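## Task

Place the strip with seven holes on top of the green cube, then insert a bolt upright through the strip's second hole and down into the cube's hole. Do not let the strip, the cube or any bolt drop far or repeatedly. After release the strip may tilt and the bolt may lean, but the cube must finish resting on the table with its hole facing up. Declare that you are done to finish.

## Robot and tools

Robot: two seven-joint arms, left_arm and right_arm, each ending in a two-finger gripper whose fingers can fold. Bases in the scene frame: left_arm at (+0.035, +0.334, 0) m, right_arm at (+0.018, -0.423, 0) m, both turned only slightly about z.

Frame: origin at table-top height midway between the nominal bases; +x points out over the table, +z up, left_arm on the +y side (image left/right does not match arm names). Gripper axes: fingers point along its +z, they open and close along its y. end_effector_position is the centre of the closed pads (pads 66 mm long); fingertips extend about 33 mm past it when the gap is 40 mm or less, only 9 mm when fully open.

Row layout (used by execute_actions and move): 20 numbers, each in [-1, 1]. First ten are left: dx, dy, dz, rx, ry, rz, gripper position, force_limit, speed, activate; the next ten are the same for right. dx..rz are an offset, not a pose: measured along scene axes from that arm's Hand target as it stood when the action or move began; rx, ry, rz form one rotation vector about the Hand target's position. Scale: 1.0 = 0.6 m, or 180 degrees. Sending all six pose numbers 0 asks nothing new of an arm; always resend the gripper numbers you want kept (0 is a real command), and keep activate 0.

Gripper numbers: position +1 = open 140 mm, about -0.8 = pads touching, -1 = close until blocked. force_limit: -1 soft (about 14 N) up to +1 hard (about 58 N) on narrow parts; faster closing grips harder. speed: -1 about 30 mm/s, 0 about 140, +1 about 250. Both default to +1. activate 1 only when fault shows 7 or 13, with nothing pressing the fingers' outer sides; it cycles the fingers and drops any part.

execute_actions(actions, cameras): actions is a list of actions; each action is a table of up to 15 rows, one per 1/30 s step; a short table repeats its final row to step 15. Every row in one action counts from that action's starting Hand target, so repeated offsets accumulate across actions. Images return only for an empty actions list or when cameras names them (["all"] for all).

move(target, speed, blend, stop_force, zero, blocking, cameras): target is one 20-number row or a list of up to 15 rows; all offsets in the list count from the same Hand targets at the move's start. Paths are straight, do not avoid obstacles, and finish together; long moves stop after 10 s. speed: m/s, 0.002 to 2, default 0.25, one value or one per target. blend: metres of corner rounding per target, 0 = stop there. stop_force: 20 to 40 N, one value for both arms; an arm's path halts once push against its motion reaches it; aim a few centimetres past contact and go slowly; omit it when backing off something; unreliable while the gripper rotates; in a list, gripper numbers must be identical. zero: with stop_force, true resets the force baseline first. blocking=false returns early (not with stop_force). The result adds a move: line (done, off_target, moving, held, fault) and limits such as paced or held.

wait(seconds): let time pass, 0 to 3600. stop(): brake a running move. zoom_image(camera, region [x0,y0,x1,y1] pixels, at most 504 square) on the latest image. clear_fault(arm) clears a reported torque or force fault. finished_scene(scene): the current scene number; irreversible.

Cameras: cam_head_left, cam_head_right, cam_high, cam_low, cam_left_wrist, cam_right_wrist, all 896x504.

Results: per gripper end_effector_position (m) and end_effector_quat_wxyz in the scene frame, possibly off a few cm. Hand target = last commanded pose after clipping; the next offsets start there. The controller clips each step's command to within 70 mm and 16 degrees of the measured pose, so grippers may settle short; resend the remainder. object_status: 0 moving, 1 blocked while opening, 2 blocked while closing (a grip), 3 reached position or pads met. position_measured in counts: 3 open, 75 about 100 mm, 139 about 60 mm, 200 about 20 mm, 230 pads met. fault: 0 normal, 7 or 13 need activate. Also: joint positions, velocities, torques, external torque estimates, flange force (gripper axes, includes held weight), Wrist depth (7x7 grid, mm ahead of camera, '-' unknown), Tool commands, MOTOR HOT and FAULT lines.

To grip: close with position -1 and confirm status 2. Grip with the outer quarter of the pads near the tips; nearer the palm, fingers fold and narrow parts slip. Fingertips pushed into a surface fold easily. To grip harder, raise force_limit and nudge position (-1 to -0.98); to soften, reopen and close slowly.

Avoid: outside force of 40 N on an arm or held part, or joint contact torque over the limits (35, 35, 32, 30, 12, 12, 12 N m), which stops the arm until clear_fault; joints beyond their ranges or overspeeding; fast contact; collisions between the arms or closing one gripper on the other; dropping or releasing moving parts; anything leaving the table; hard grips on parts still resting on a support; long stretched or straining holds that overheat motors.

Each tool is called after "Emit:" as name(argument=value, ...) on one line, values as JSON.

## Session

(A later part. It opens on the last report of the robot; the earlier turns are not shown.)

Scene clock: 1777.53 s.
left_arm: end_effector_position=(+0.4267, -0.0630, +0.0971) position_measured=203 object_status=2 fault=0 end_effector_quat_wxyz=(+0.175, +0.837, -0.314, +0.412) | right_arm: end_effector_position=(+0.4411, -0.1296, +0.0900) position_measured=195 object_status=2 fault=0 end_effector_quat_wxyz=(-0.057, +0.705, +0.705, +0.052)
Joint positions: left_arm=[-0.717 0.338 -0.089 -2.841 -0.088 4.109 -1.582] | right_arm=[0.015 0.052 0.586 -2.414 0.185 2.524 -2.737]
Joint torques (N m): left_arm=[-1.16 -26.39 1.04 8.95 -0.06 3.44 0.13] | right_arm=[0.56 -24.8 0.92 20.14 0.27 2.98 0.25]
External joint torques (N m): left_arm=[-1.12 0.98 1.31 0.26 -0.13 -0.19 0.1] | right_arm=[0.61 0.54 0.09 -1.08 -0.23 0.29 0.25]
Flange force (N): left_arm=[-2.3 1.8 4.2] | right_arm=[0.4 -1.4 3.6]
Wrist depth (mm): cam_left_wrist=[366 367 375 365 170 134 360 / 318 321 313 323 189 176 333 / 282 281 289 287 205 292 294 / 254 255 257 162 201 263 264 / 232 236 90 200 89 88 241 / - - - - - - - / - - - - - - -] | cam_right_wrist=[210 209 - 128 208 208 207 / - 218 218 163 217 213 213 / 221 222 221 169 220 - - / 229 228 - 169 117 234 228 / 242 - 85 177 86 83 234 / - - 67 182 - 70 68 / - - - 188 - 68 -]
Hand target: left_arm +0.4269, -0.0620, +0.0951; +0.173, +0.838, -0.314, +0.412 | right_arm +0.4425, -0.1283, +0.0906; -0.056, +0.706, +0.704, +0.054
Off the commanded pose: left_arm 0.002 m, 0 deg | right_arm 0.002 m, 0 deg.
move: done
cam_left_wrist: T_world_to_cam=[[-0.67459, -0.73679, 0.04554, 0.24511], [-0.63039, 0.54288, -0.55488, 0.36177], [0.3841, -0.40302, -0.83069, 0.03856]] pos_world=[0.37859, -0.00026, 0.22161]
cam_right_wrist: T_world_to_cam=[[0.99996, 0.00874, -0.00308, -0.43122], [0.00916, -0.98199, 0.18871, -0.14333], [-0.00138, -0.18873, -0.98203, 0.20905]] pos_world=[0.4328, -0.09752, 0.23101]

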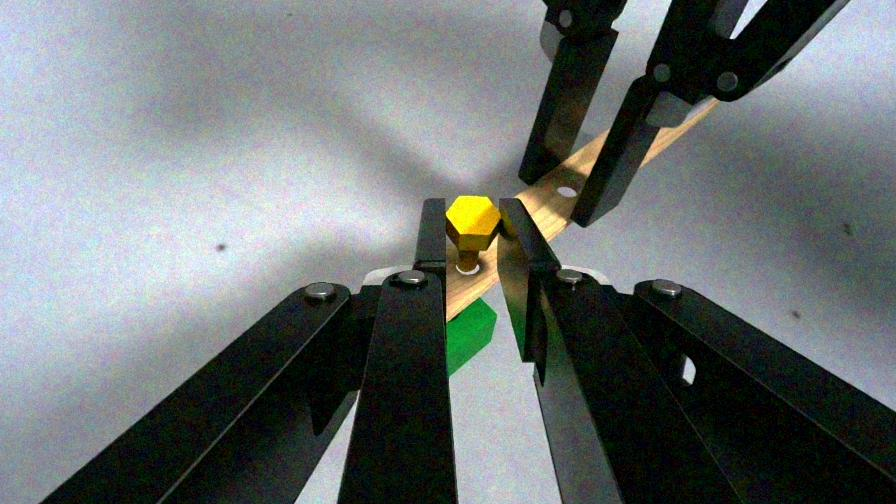

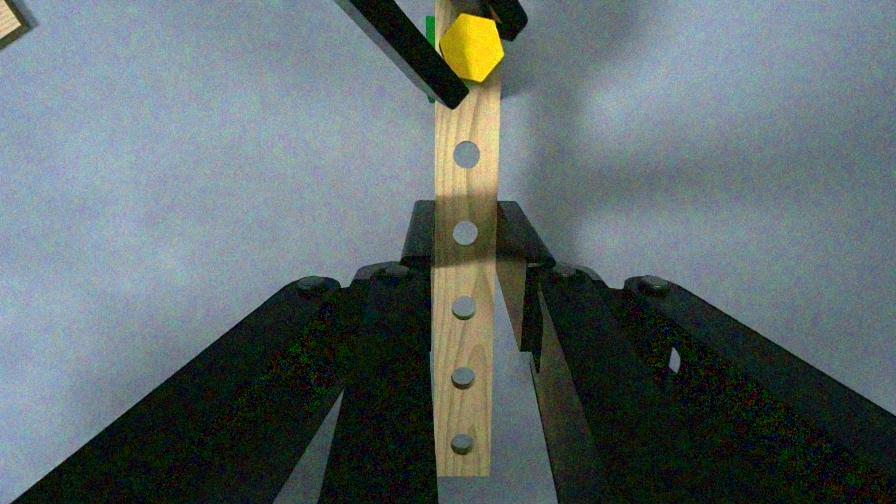

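Emit:
move(target=[[-0.001, 0.0, 0.004, 0, 0, 0, -1, -0.5, -1, 0, 0, 0, 0, 0, 0, 0, -1, -0.1, -1, 0], [-0.001, 0.0, -0.001, 0, 0, 0, -1, -0.5, -1, 0, 0, 0, 0, 0, 0, 0, -1, -0.1, -1, 0]], speed=0.02, cameras=["cam_left_wrist", "cam_right_wrist"])

Emit:
zoom_image(camera="cam_left_wrist", region=[440, 240, 495, 295])

Emit:
zoom_image(camera="cam_right_wrist", region=[400, 0, 540, 120])

Scene clock: 1852.70 s.
left_arm: end_effector_position=(+0.4258, -0.0628, +0.0956) position_measured=203 object_status=2 fault=0 end_effector_quat_wxyz=(+0.175, +0.838, -0.314, +0.411) | right_arm: end_effector_position=(+0.4411, -0.1296, +0.0900) position_measured=195 object_status=2 fault=0 end_effector_quat_wxyz=(-0.057, +0.705, +0.705, +0.052)
Joint positions: left_arm=[-0.719 0.341 -0.089 -2.842 -0.089 4.11 -1.582] | right_arm=[0.015 0.052 0.586 -2.414 0.185 2.524 -2.737]
Joint torques (N m): left_arm=[-1.25 -26.01 1.07 8.89 -0.19 3.73 0.11] | right_arm=[0.42 -24.83 0.77 19.96 0.27 2.99 0.24]
External joint torques (N m): left_arm=[-1.29 1.56 1.27 0.19 -0.24 0.08 0.08] | right_arm=[0.5 0.38 -0.03 -1.16 -0.23 0.31 0.23]
Flange force (N): left_arm=[-5.1 2.6 5.8] | right_arm=[-0.1 -1.9 3.2]
Wrist depth (mm): cam_left_wrist=[356 359 349 364 171 135 366 / 312 315 317 319 189 228 337 / 279 - 283 285 207 290 - / 252 248 256 176 254 262 263 / 230 235 90 201 88 88 239 / - - - - - - - / - - - - - - -] | cam_right_wrist=[- 208 206 126 204 207 205 / 217 214 215 163 213 213 213 / 223 - 221 167 221 - 218 / - - - 169 225 226 227 / 239 235 85 176 86 83 234 / - - 67 182 - 70 64 / - - - 188 - 68 -]
Hand target: left_arm +0.4263, -0.0620, +0.0945; +0.173, +0.838, -0.314, +0.412 | right_arm +0.4425, -0.1283, +0.0906; -0.056, +0.706, +0.704, +0.054
Off the commanded pose: left_arm 0.001 m, 0 deg | right_arm 0.002 m, 0 deg.
move: done
cam_left_wrist: T_world_to_cam=[[-0.67484, -0.73657, 0.04533, 0.24483], [-0.63097, 0.54406, -0.55306, 0.36043], [0.38271, -0.40183, -0.83191, 0.03855]] pos_world=[0.37789, -0.00027, 0.22031]
cam_right_wrist: T_world_to_cam=[[0.99996, 0.00874, -0.00308, -0.43122], [0.00916, -0.98199, 0.18871, -0.14323], [-0.00138, -0.18873, -0.98203, 0.20907]] pos_world=[0.4328, -0.09742, 0.23101]

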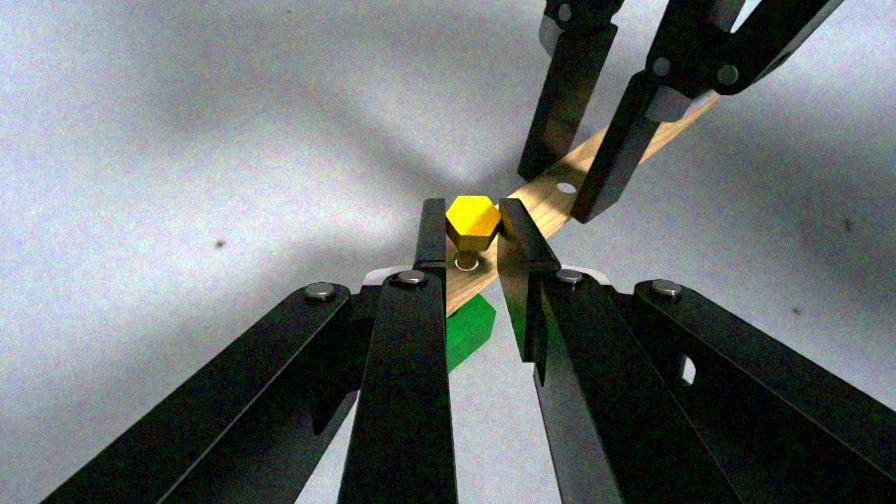

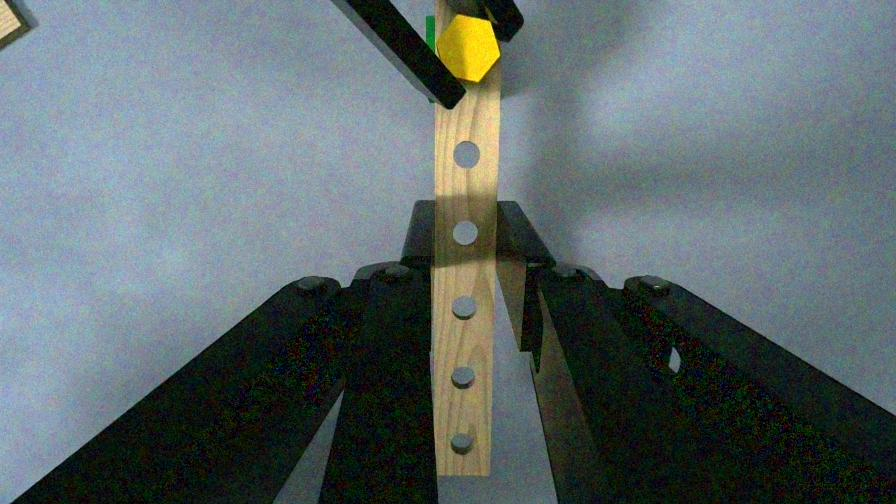

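Scaled by 9.164 from the camera's image (finer frame: 1280x720).

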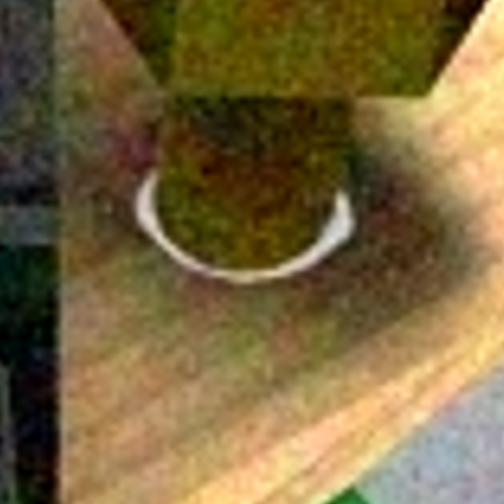

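Scaled by 3.600 from the camera's image (finer frame: 1280x720).

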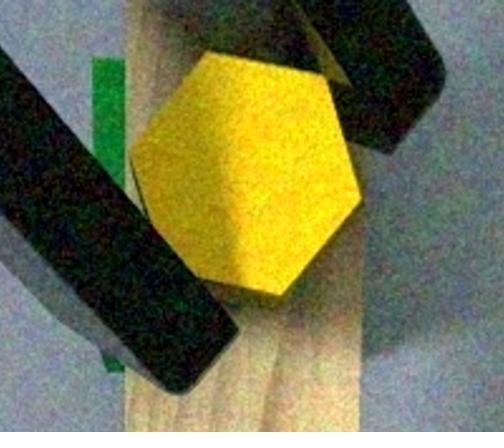

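Emit:
move(target=[[0, 0.0, -0.005, 0, 0, 0, -1, -0.5, -1, 0, 0, 0, 0, 0, 0, 0, -1, -0.1, -1, 0]], speed=0.02, cameras=["cam_left_wrist", "cam_right_wrist"])

Emit:
zoom_image(camera="cam_left_wrist", region=[440, 240, 495, 295])

Emit:
zoom_image(camera="cam_right_wrist", region=[400, 0, 540, 120])

Scene clock: 1871.57 s.
left_arm: end_effector_position=(+0.4258, -0.0628, +0.0925) position_measured=203 object_status=2 fault=0 end_effector_quat_wxyz=(+0.175, +0.838, -0.314, +0.411) | right_arm: end_effector_position=(+0.4410, -0.1295, +0.0900) position_measured=195 object_status=2 fault=0 end_effector_quat_wxyz=(-0.057, +0.705, +0.705, +0.052)
Joint positions: left_arm=[-0.719 0.354 -0.088 -2.838 -0.089 4.119 -1.582] | right_arm=[0.015 0.052 0.586 -2.414 0.185 2.524 -2.737]
Joint velocities: left_arm=[-0.001 0.002 -0.001 0 0 0.004 0] | right_arm=[within noise]
Joint torques (N m): left_arm=[-0.99 -27.15 1.15 8.69 -0.09 3.79 0.13] | right_arm=[0.38 -24.79 0.76 19.97 0.27 2.99 0.25]
External joint torques (N m): left_arm=[-1 0.59 1.39 0.2 -0.14 0.14 0.1] | right_arm=[0.49 0.5 -0.02 -1.25 -0.24 0.29 0.24]
Flange force (N): left_arm=[-2.3 1.3 2.8] | right_arm=[-0.1 -1.8 3.5]
Wrist depth (mm): cam_left_wrist=[363 351 354 378 169 133 121 / - 309 311 303 186 236 322 / 275 277 278 287 204 291 287 / 248 249 254 161 252 255 264 / 223 232 90 199 89 88 236 / - - - - - - - / - - - 196 - - -] | cam_right_wrist=[- 207 209 132 208 208 207 / 217 216 212 162 - 212 213 / 222 222 221 166 221 221 - / 233 230 - 170 225 227 226 / 238 234 85 177 86 83 230 / - - 67 182 - 70 64 / - - - - - 68 -]
Hand target: left_arm +0.4263, -0.0620, +0.0915; +0.173, +0.838, -0.314, +0.412 | right_arm +0.4425, -0.1283, +0.0906; -0.056, +0.706, +0.704, +0.054
Off the commanded pose: left_arm 0.001 m, 0 deg | right_arm 0.002 m, 0 deg.
move: done
cam_left_wrist: T_world_to_cam=[[-0.67457, -0.73681, 0.04544, 0.24485], [-0.63143, 0.54402, -0.55257, 0.35879], [0.38242, -0.40144, -0.83223, 0.03615]] pos_world=[0.3779, -0.00027, 0.21721]
cam_right_wrist: T_world_to_cam=[[0.99996, 0.00893, -0.00312, -0.43119], [0.00936, -0.98199, 0.18871, -0.14331], [-0.00138, -0.18873, -0.98203, 0.20907]] pos_world=[0.4328, -0.09742, 0.23101]

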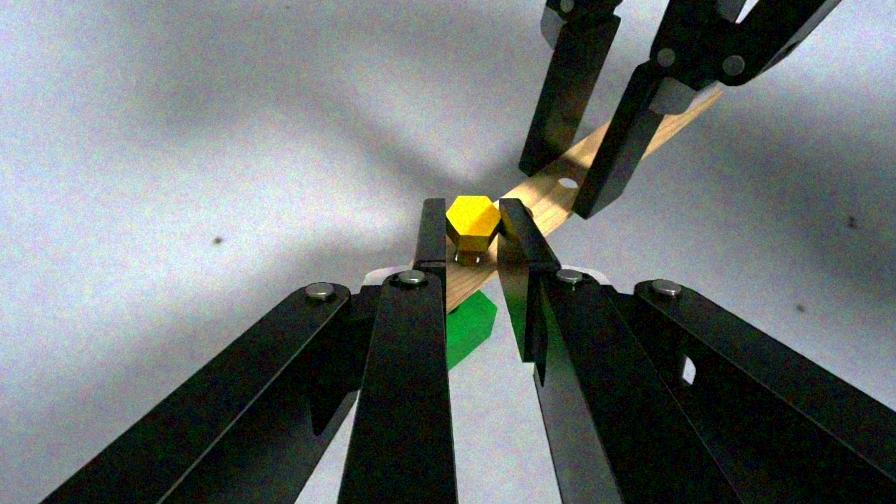

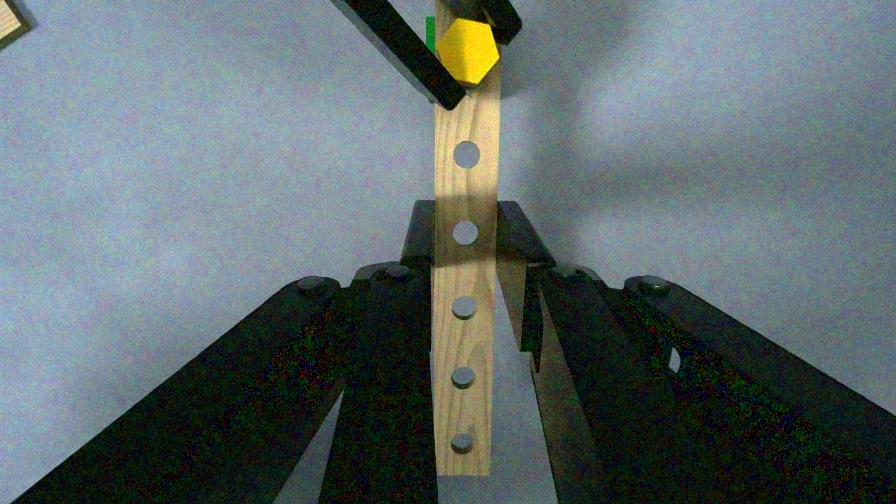

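Scaled by 9.164 from the camera's image (finer frame: 1280x720).

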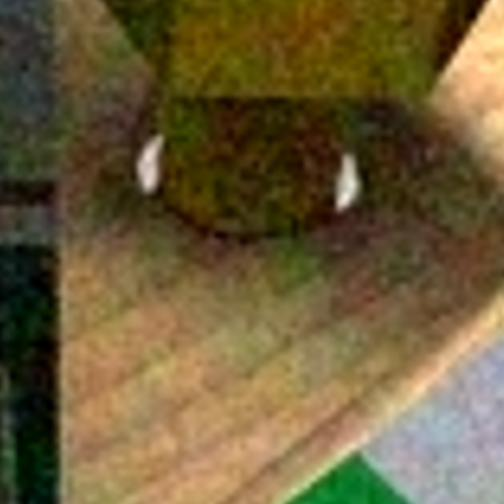

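Scaled by 3.600 from the camera's image (finer frame: 1280x720).

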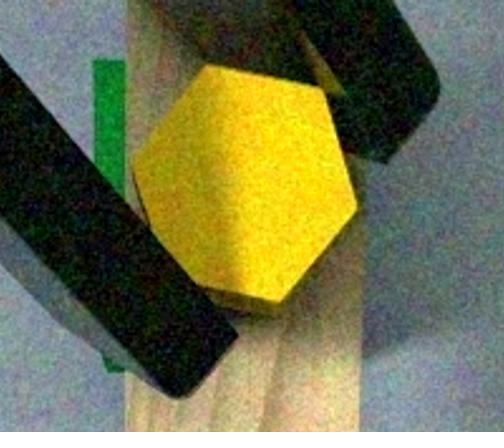

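Emit:
execute_actions(actions=[], cameras=["cam_low", "cam_high"])

Emit:
zoom_image(camera="cam_low", region=[480, 225, 530, 275])

Emit:
zoom_image(camera="cam_high", region=[390, 240, 450, 300])

Scene clock: 1891.73 s.
left_arm: end_effector_position=(+0.4258, -0.0628, +0.0925) position_measured=203 object_status=2 fault=0 end_effector_quat_wxyz=(+0.175, +0.838, -0.314, +0.411) | right_arm: end_effector_position=(+0.4410, -0.1295, +0.0901) position_measured=195 object_status=2 fault=0 end_effector_quat_wxyz=(-0.057, +0.705, +0.705, +0.052)
Joint positions: left_arm=[-0.719 0.354 -0.088 -2.838 -0.089 4.119 -1.582] | right_arm=[0.015 0.052 0.586 -2.414 0.185 2.524 -2.737]
Joint velocities: within noise
Joint torques (N m): left_arm=[-1.05 -26.61 1.09 8.71 -0.09 3.74 0.1] | right_arm=[0.41 -24.84 0.76 19.98 0.27 2.97 0.24]
External joint torques (N m): left_arm=[-1.09 1.16 1.31 0.22 -0.14 0.08 0.07] | right_arm=[0.46 0.41 -0.08 -1.21 -0.23 0.29 0.24]
Flange force (N): left_arm=[-3.9 1.6 4.6] | right_arm=[-0.2 -1.9 3.2]
Wrist depth (mm): cam_left_wrist=[339 350 378 362 169 133 359 / 307 307 300 308 186 153 333 / 274 271 279 282 203 280 282 / 249 250 252 162 251 258 260 / 226 231 90 198 89 88 236 / - - - - - - - / - - - - - - -] | cam_right_wrist=[210 213 209 132 207 207 209 / 216 215 216 160 211 - 213 / 223 221 220 219 220 219 216 / - 229 - 170 115 225 230 / - - 85 177 86 80 233 / - - 67 183 - 70 65 / - - - 188 - 68 -]
Hand target: left_arm +0.4263, -0.0620, +0.0915; +0.173, +0.838, -0.314, +0.412 | right_arm +0.4425, -0.1283, +0.0906; -0.056, +0.706, +0.704, +0.054
Tool commands: left_gripper/position=-1.0 left_gripper/force_limit=-0.5 left_gripper/speed=-1.0 left_gripper/activate=+0.0 right_gripper/position=-1.0 right_gripper/force_limit=-0.1 right_gripper/speed=-1.0 right_gripper/activate=+0.0
Off the commanded pose: left_arm 0.001 m, 0 deg | right_arm 0.002 m, 0 deg.
Images, in order (width x height): cam_high 896x504, cam_low 896x504.

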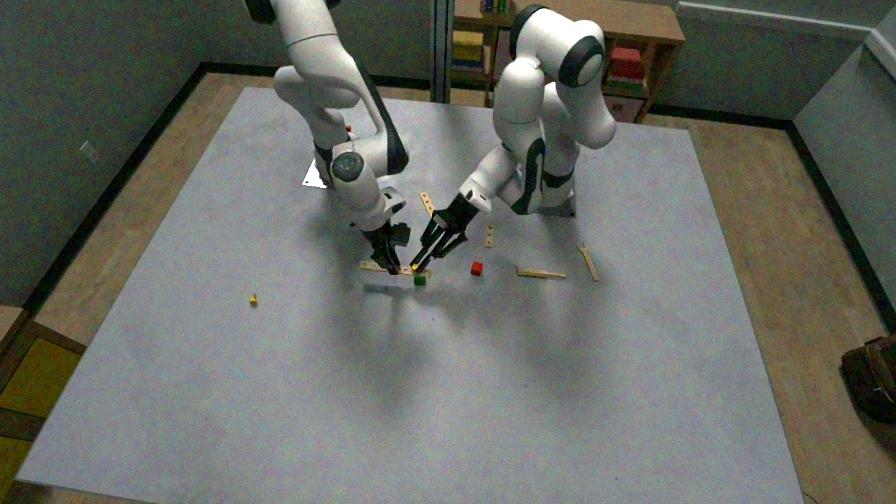

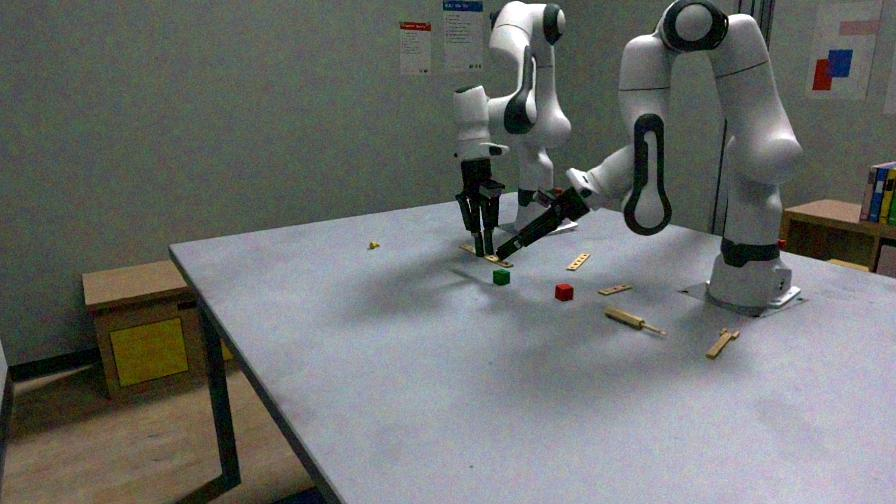

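Scaled by 10.080 from the camera's image (finer frame: 1280x720).

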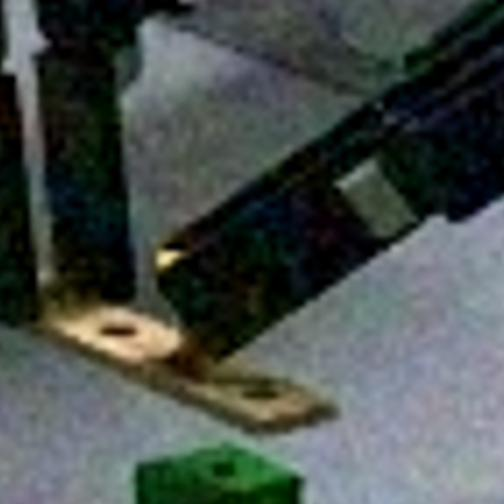

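Scaled by 8.400 from the camera's image (finer frame: 1280x720).

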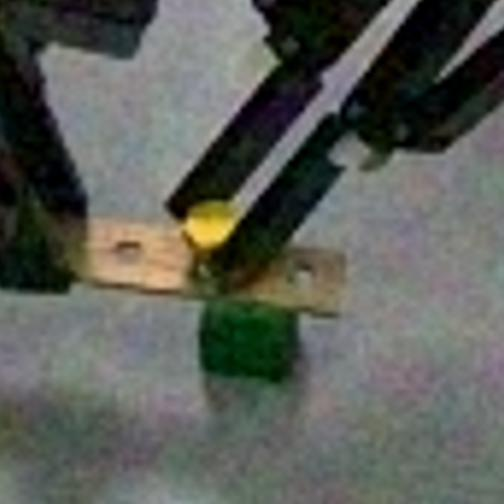

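Emit:
move(target=[[0, 0.0, -0.003, 0, 0, 0, -1, -0.5, -1, 0, 0, 0, 0, 0, 0, 0, -1, -0.1, -1, 0]], speed=0.02)

Emit:
execute_actions(actions=[[[0,0,0,0,0,0,-0.45,-0.5,-1,0,0,0,0,0,0,0,-1,-0.1,-1,0]],[[0,0,0,0,0,0,-0.45,-0.5,-1,0,0,0,0,0,0,0,-1,-0.1,-1,0]]], cameras=["cam_left_wrist", "cam_right_wrist", "cam_low"])

Emit:
zoom_image(camera="cam_left_wrist", region=[400, 180, 550, 330])

Emit:
zoom_image(camera="cam_right_wrist", region=[400, 0, 540, 120])

Scene clock: 1915.27 s.
left_arm: end_effector_position=(+0.4259, -0.0627, +0.0907) position_measured=203 object_status=2 fault=0 end_effector_quat_wxyz=(+0.175, +0.838, -0.314, +0.411) | right_arm: end_effector_position=(+0.4410, -0.1295, +0.0901) position_measured=195 object_status=2 fault=0 end_effector_quat_wxyz=(-0.057, +0.705, +0.705, +0.052)
Joint positions: left_arm=[-0.719 0.362 -0.088 -2.835 -0.089 4.124 -1.582] | right_arm=[0.015 0.052 0.586 -2.414 0.185 2.524 -2.737]
Joint velocities: left_arm=[0 0.001 -0.001 0.001 0 0.003 0] | right_arm=[within noise]
Joint torques (N m): left_arm=[-1.07 -26.85 1.05 8.59 -0.09 3.79 0.1] | right_arm=[0.36 -24.84 0.78 19.96 0.26 2.98 0.24]
External joint torques (N m): left_arm=[-1.01 1.02 1.36 0.21 -0.15 0.13 0.07] | right_arm=[0.4 0.42 -0.07 -1.19 -0.24 0.3 0.24]
Flange force (N): left_arm=[-3.6 1.4 4.1] | right_arm=[-0.2 -1.8 3.3]
Wrist depth (mm): cam_left_wrist=[336 345 356 354 169 133 358 / 306 308 - - 186 241 321 / 273 275 278 278 201 - 285 / 247 247 251 162 248 257 258 / 225 229 90 197 89 88 - / - - - - - - - / - - - 195 - - -] | cam_right_wrist=[210 208 209 132 204 208 210 / - 215 214 164 210 210 - / 224 220 221 168 221 221 220 / 233 229 230 170 225 225 225 / - 234 85 176 86 80 233 / - - 67 182 - 70 64 / - - - - - 68 -]
Hand target: left_arm +0.4263, -0.0620, +0.0897; +0.173, +0.838, -0.314, +0.412 | right_arm +0.4425, -0.1283, +0.0906; -0.056, +0.706, +0.704, +0.054
Off the commanded pose: left_arm 0.001 m, 0 deg | right_arm 0.002 m, 0 deg.
move: done

Scene clock: 1916.47 s.
left_arm: end_effector_position=(+0.4260, -0.0624, +0.0905) position_measured=186 object_status=3 fault=0 end_effector_quat_wxyz=(+0.175, +0.838, -0.314, +0.411) | right_arm: end_effector_position=(+0.4411, -0.1295, +0.0901) position_measured=195 object_status=2 fault=0 end_effector_quat_wxyz=(-0.057, +0.705, +0.705, +0.052)
Joint positions: left_arm=[-0.719 0.362 -0.087 -2.835 -0.089 4.124 -1.582] | right_arm=[0.015 0.052 0.586 -2.413 0.185 2.524 -2.737]
Joint torques (N m): left_arm=[-1.21 -26.89 0.96 8.62 -0.01 3.75 0.11] | right_arm=[0.4 -24.8 0.71 19.96 0.27 2.98 0.25]
External joint torques (N m): left_arm=[-1.24 0.97 1.19 0.23 -0.05 0.09 0.08] | right_arm=[0.46 0.43 -0.11 -1.21 -0.23 0.29 0.24]
External joint torques at the end of the 1st action: left_arm=[-1.17 0.95 1.21 0.26 -0.05 0.1 0.08] | right_arm=[0.57 0.38 0.06 -1.23 -0.23 0.29 0.25]
Flange force (N): left_arm=[-3.4 1.8 4.0] | right_arm=[-0.2 -1.8 3.3]
Flange force at the end of the 1st action (N): left_arm=[-3.3 1.6 4.1] | right_arm=[0.0 -2.2 3.2]
Wrist depth (mm): cam_left_wrist=[- 352 351 363 168 133 - / 304 308 312 314 188 235 321 / - 271 277 278 200 283 287 / 246 248 - 177 153 254 257 / 224 231 89 199 89 88 233 / - - - 211 - - - / - - - 195 - - -] | cam_right_wrist=[209 - 113 155 207 208 206 / 216 215 - 162 214 211 214 / - 223 223 218 - 220 216 / 231 229 231 169 114 227 225 / 233 234 85 176 86 83 234 / - - 67 182 - 70 64 / - - - - - 68 -]
Hand target: left_arm +0.4263, -0.0620, +0.0897; +0.173, +0.838, -0.314, +0.412 | right_arm +0.4425, -0.1283, +0.0906; -0.056, +0.706, +0.704, +0.054
Off the commanded pose: left_arm 0.001 m, 0 deg | right_arm 0.002 m, 0 deg.
cam_left_wrist: T_world_to_cam=[[-0.67392, -0.73741, 0.04526, 0.24509], [-0.63187, 0.54355, -0.55253, 0.3578], [0.38284, -0.40096, -0.83226, 0.03438]] pos_world=[0.37809, 0.00003, 0.21521]
cam_right_wrist: T_world_to_cam=[[0.99996, 0.00895, -0.00302, -0.43121], [0.00936, -0.98199, 0.18871, -0.14322], [-0.00128, -0.18873, -0.98203, 0.20905]] pos_world=[0.4328, -0.09732, 0.23101]
Images, in order (width x height): cam_low 896x504, cam_left_wrist 896x504, cam_right_wrist 896x504.

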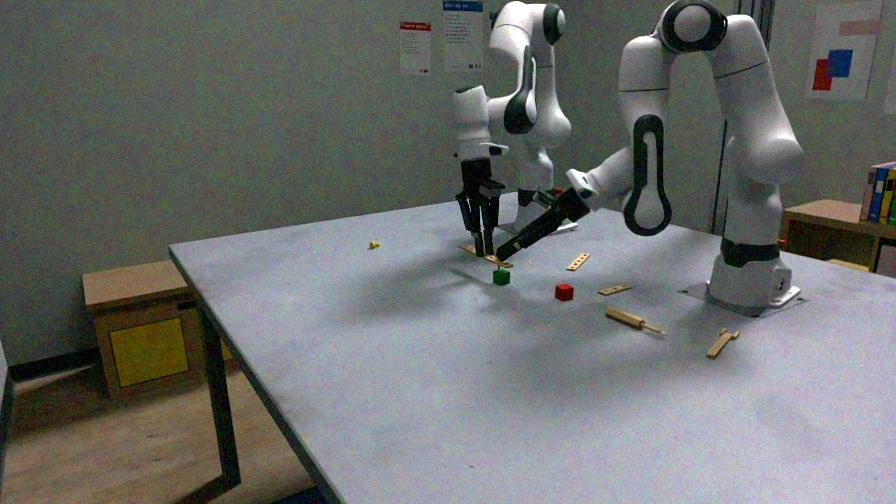

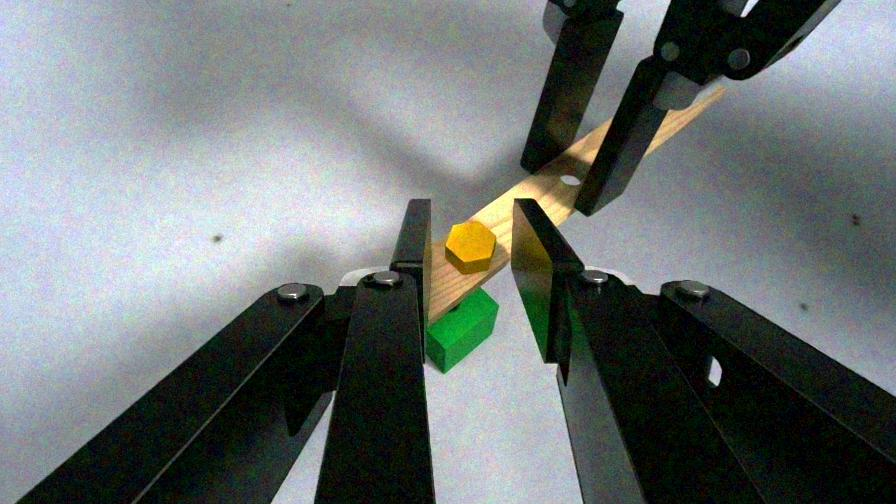

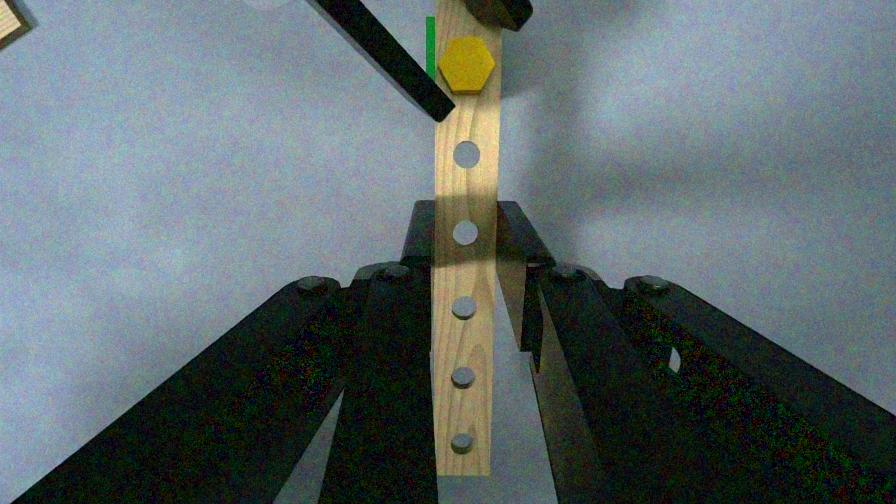

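Scaled by 3.360 from the camera's image (finer frame: 1280x720).

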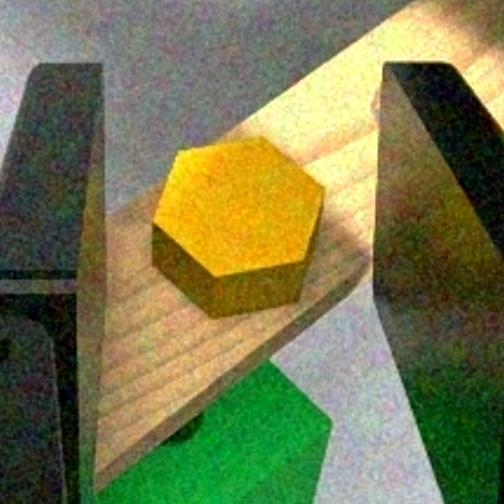

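Scaled by 3.600 from the camera's image (finer frame: 1280x720).

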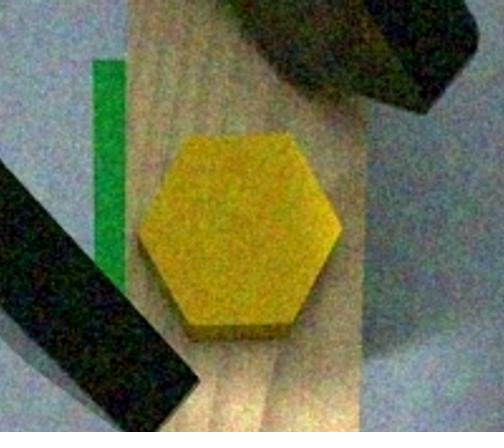

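Emit:
move(target=[[0.0078, -0.007, 0.0004, 0, 0, 0, -0.45, -0.5, -1, 0, 0, 0, 0, 0, 0, 0, -1, -0.1, -1, 0]], speed=0.02, cameras=["cam_left_wrist", "cam_right_wrist", "cam_low"])

Emit:
zoom_image(camera="cam_left_wrist", region=[400, 180, 550, 330])

Emit:
zoom_image(camera="cam_right_wrist", region=[400, 0, 540, 120])

Emit:
zoom_image(camera="cam_low", region=[480, 225, 530, 275])

Scene clock: 1999.97 s.
left_arm: end_effector_position=(+0.4311, -0.0665, +0.0918) position_measured=186 object_status=3 fault=0 end_effector_quat_wxyz=(+0.175, +0.838, -0.312, +0.413) | right_arm: end_effector_position=(+0.4411, -0.1295, +0.0901) position_measured=195 object_status=2 fault=0 end_effector_quat_wxyz=(-0.057, +0.705, +0.705, +0.052)
Joint positions: left_arm=[-0.719 0.366 -0.085 -2.819 -0.089 4.115 -1.582] | right_arm=[0.015 0.052 0.586 -2.413 0.185 2.524 -2.737]
Joint velocities: left_arm=[0 0.001 0.001 -0.001 0.001 -0.004 0.001] | right_arm=[within noise]
Joint torques (N m): left_arm=[-1.13 -27.16 1.16 9.21 0.02 3.42 0.15] | right_arm=[0.42 -24.87 0.74 19.97 0.28 2.98 0.24]
External joint torques (N m): left_arm=[-1.11 1.06 1.42 0.61 -0.05 -0.24 0.12] | right_arm=[0.51 0.39 -0.06 -1.21 -0.22 0.29 0.24]
Flange force (N): left_arm=[-2.1 1.4 5.4] | right_arm=[-0.2 -2.0 3.2]
Wrist depth (mm): cam_left_wrist=[349 354 358 359 164 128 350 / - 308 314 - 183 151 326 / 275 276 274 272 194 285 280 / 248 249 255 176 125 258 253 / 226 232 89 191 88 88 234 / - - - 210 - - - / - - - 196 - - -] | cam_right_wrist=[- 214 107 151 207 209 206 / - 215 216 163 - 215 213 / 223 - - 168 219 219 220 / 230 226 228 169 225 225 - / - 234 85 176 86 80 235 / - - 67 182 - 70 68 / - - - 189 - 68 -]
Hand target: left_arm +0.4310, -0.0662, +0.0900; +0.173, +0.838, -0.314, +0.412 | right_arm +0.4425, -0.1283, +0.0906; -0.056, +0.706, +0.704, +0.054
Off the commanded pose: left_arm 0.002 m, 0 deg | right_arm 0.002 m, 0 deg.
move: done
cam_left_wrist: T_world_to_cam=[[-0.67264, -0.73854, 0.04606, 0.24473], [-0.63173, 0.54072, -0.55546, 0.364], [0.38532, -0.40272, -0.83027, 0.03058]] pos_world=[0.38278, -0.00376, 0.2163]
cam_right_wrist: T_world_to_cam=[[0.99996, 0.00895, -0.00302, -0.43121], [0.00936, -0.98199, 0.18871, -0.14322], [-0.00128, -0.18873, -0.98203, 0.20905]] pos_world=[0.4328, -0.09732, 0.23101]
Images, in order (width x height): cam_low 896x504, cam_left_wrist 896x504, cam_right_wrist 896x504.

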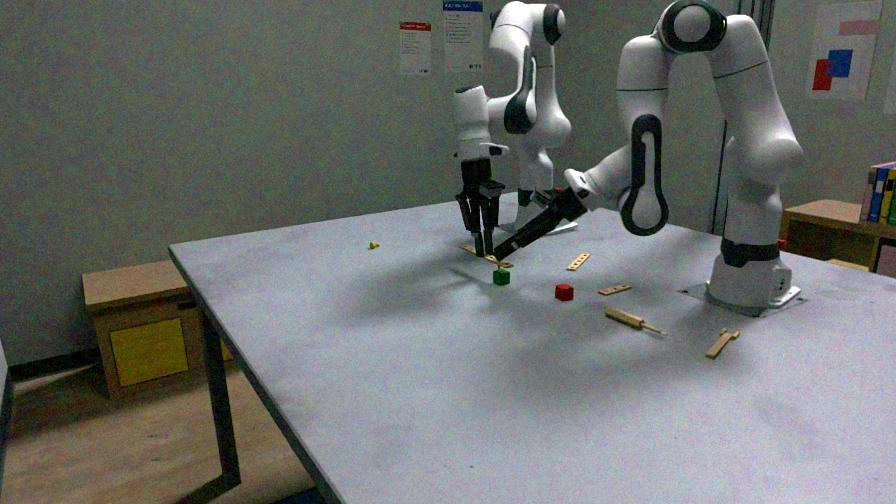

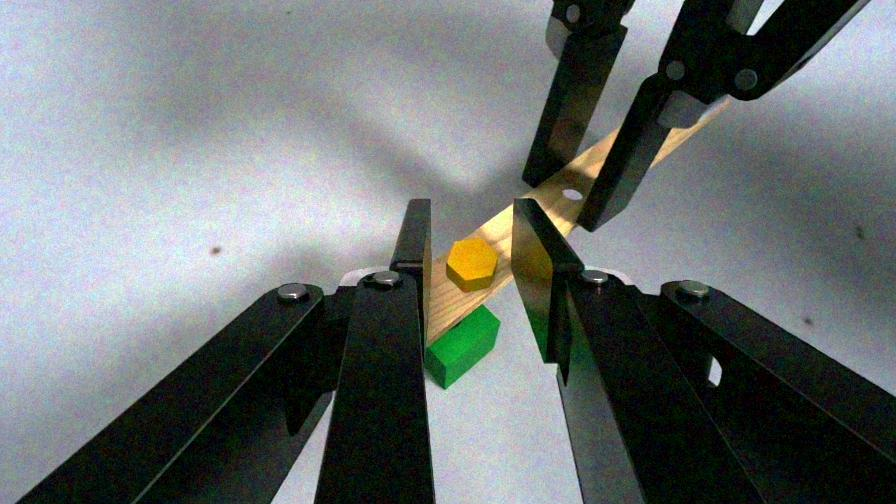

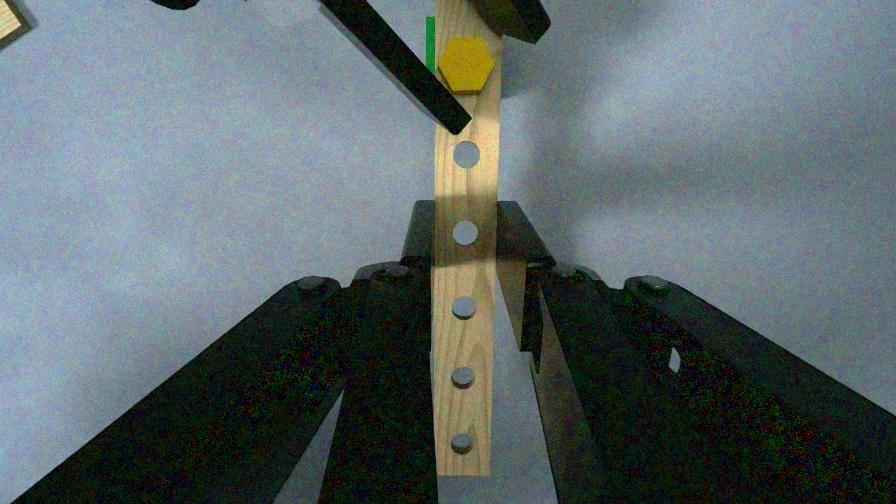

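Scaled by 3.360 from the camera's image (finer frame: 1280x720).

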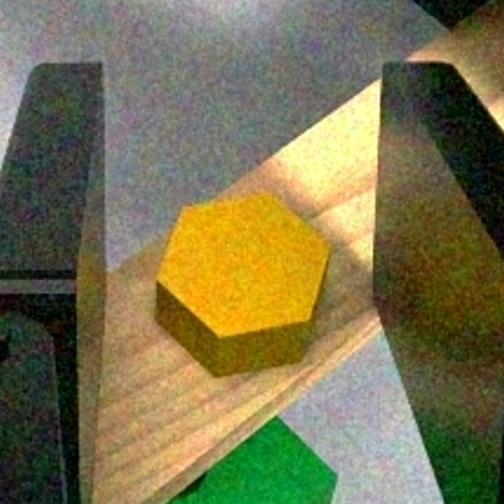

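Scaled by 3.600 from the camera's image (finer frame: 1280x720).

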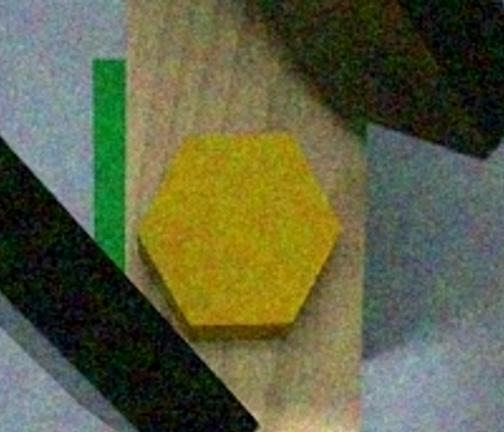

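Scaled by 10.080 from the camera's image (finer frame: 1280x720).

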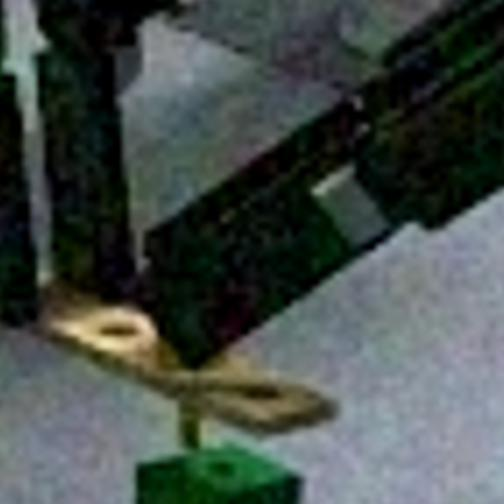

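Emit:
move(target=[[-0.0025, 0.0172, 0.025, 0, 0, 0, -0.45, -0.5, -1, 0, 0, 0, 0, 0, 0, 0, -1, -0.1, -1, 0], [-0.0025, 0.0172, 0.025, 0, 0, 0, -0.45, -0.5, -1, 0, -0.0025, 0.0172, 0, 0, 0, 0, -1, -0.1, -1, 0]], speed=0.02, cameras=["cam_left_wrist", "cam_right_wrist", "cam_low"])

Emit:
zoom_image(camera="cam_left_wrist", region=[400, 180, 550, 390])

Emit:
zoom_image(camera="cam_right_wrist", region=[400, 0, 540, 120])

Emit:
zoom_image(camera="cam_low", region=[480, 225, 530, 275])

Scene clock: 2057.57 s.
left_arm: end_effector_position=(+0.4298, -0.0555, +0.1041) position_measured=186 object_status=3 fault=0 end_effector_quat_wxyz=(+0.173, +0.838, -0.313, +0.412) | right_arm: end_effector_position=(+0.4400, -0.1197, +0.0904) position_measured=195 object_status=2 fault=0 end_effector_quat_wxyz=(-0.057, +0.705, +0.705, +0.053)
Joint positions: left_arm=[-0.703 0.299 -0.08 -2.86 -0.071 4.085 -1.582] | right_arm=[0.027 0.063 0.592 -2.401 0.17 2.525 -2.709]
Joint velocities: left_arm=[within noise] | right_arm=[0 -0.002 0 0.001 0.001 0 0.006]
Joint torques (N m): left_arm=[-0.47 -27.1 0.54 8.82 0.39 3.42 -0.09] | right_arm=[0.94 -24.5 1.01 20.06 0.18 3.02 0.3]
External joint torques (N m): left_arm=[-0.45 -0.28 0.72 -0.4 0.32 -0.24 -0.12] | right_arm=[0.97 1.01 -0.06 -1.11 -0.32 0.33 0.3]
Flange force (N): left_arm=[1.4 -1.3 -2.1] | right_arm=[1.6 -0.1 5.4]
Wrist depth (mm): cam_left_wrist=[- 375 372 378 165 133 118 / - 325 331 338 192 149 340 / 291 - 294 298 199 299 303 / 262 260 269 197 152 269 272 / 239 245 89 187 89 88 247 / - - - 225 - - - / - - - 207 - - -] | cam_right_wrist=[211 209 207 151 - 206 - / 216 215 217 161 - 214 212 / - 221 221 167 - 223 222 / 230 227 - 170 123 227 226 / 237 - 85 177 86 83 234 / - - 67 183 - 70 64 / - - - - - 68 -]
Hand target: left_arm +0.4295, -0.0559, +0.1050; +0.173, +0.838, -0.314, +0.412 | right_arm +0.4410, -0.1180, +0.0906; -0.056, +0.706, +0.704, +0.054
Off the commanded pose: left_arm 0.001 m, 0 deg | right_arm 0.002 m, 0 deg.
move: done
cam_left_wrist: T_world_to_cam=[[-0.67239, -0.73901, 0.04192, 0.25165], [-0.6321, 0.54381, -0.55202, 0.36401], [0.38515, -0.39767, -0.83278, 0.04626]] pos_world=[0.38148, 0.00641, 0.22892]
cam_right_wrist: T_world_to_cam=[[0.99995, 0.00987, -0.00197, -0.43025], [0.01006, -0.982, 0.18863, -0.13404], [-0.00008, -0.18864, -0.98205, 0.21076]] pos_world=[0.4316, -0.08763, 0.23141]
Images, in order (width x height): cam_low 896x504, cam_left_wrist 896x504, cam_right_wrist 896x504.

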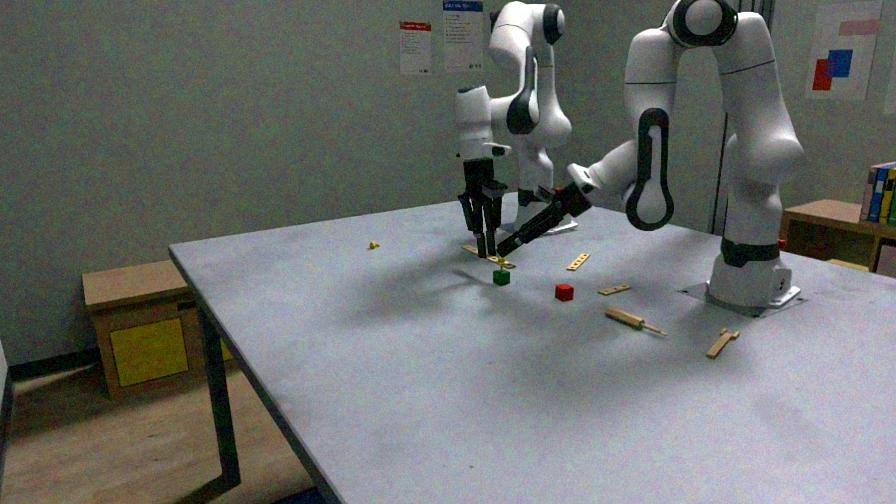

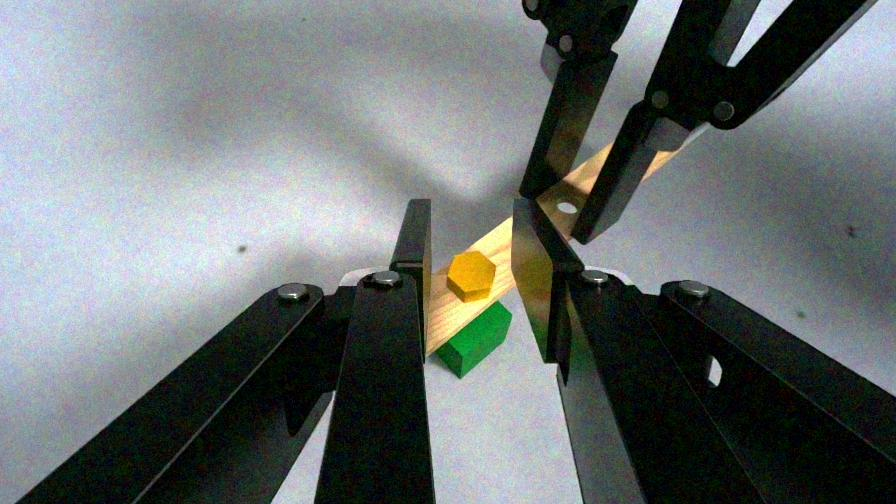

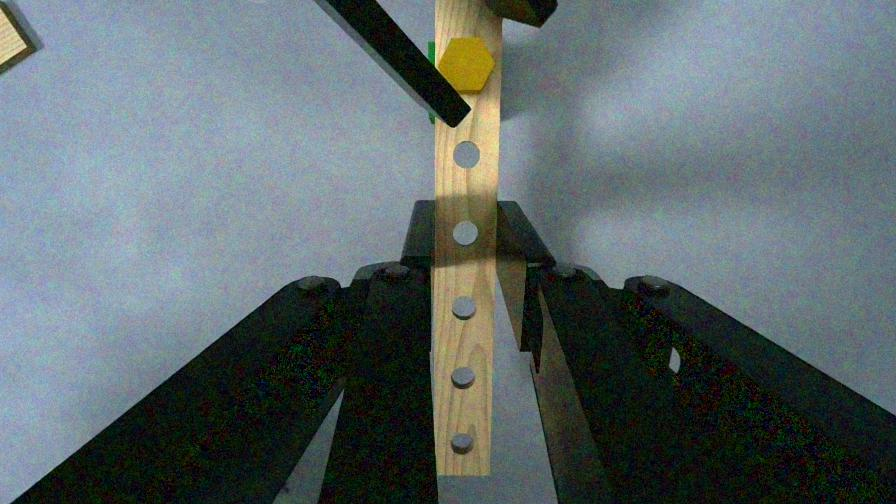

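Scaled by 2.400 from the camera's image (finer frame: 1280x720).

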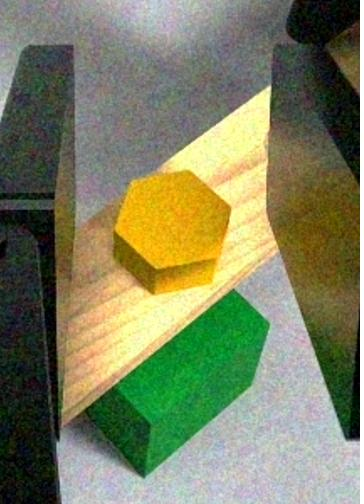

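Scaled by 3.600 from the camera's image (finer frame: 1280x720).

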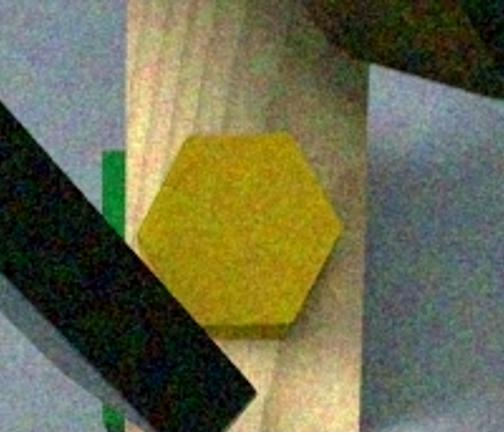

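Scaled by 10.080 from the camera's image (finer frame: 1280x720).

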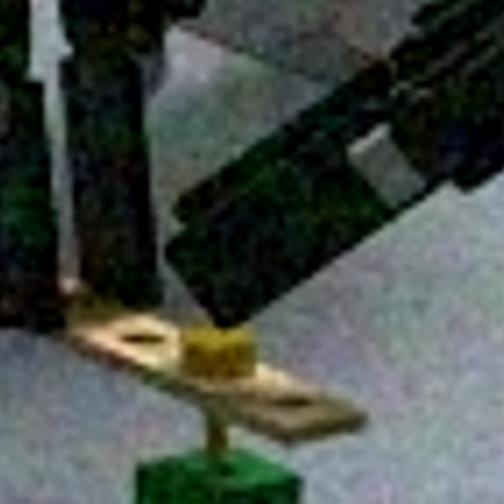

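Emit:
zoom_image(camera="cam_right_wrist", region=[405, 30, 455, 140])

Emit:
zoom_image(camera="cam_left_wrist", region=[425, 240, 525, 390])

Scaled by 4.582 from the camera's image (finer frame: 1280x720).

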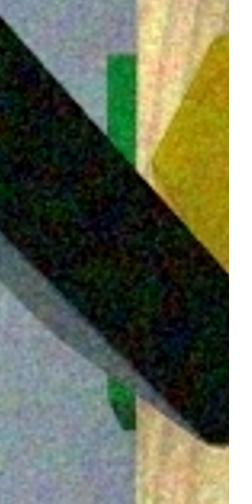

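Scaled by 3.360 from the camera's image (finer frame: 1280x720).

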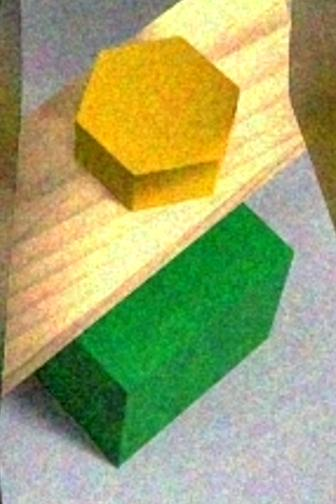

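Emit:
zoom_image(camera="cam_low", region=[488, 250, 516, 278])

Scaled by 18.000 from the camera's image (finer frame: 1280x720).

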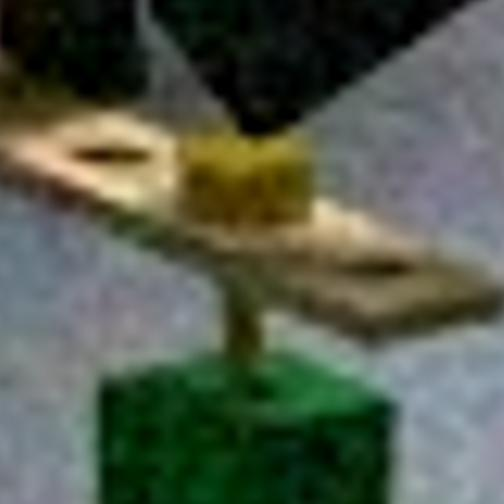

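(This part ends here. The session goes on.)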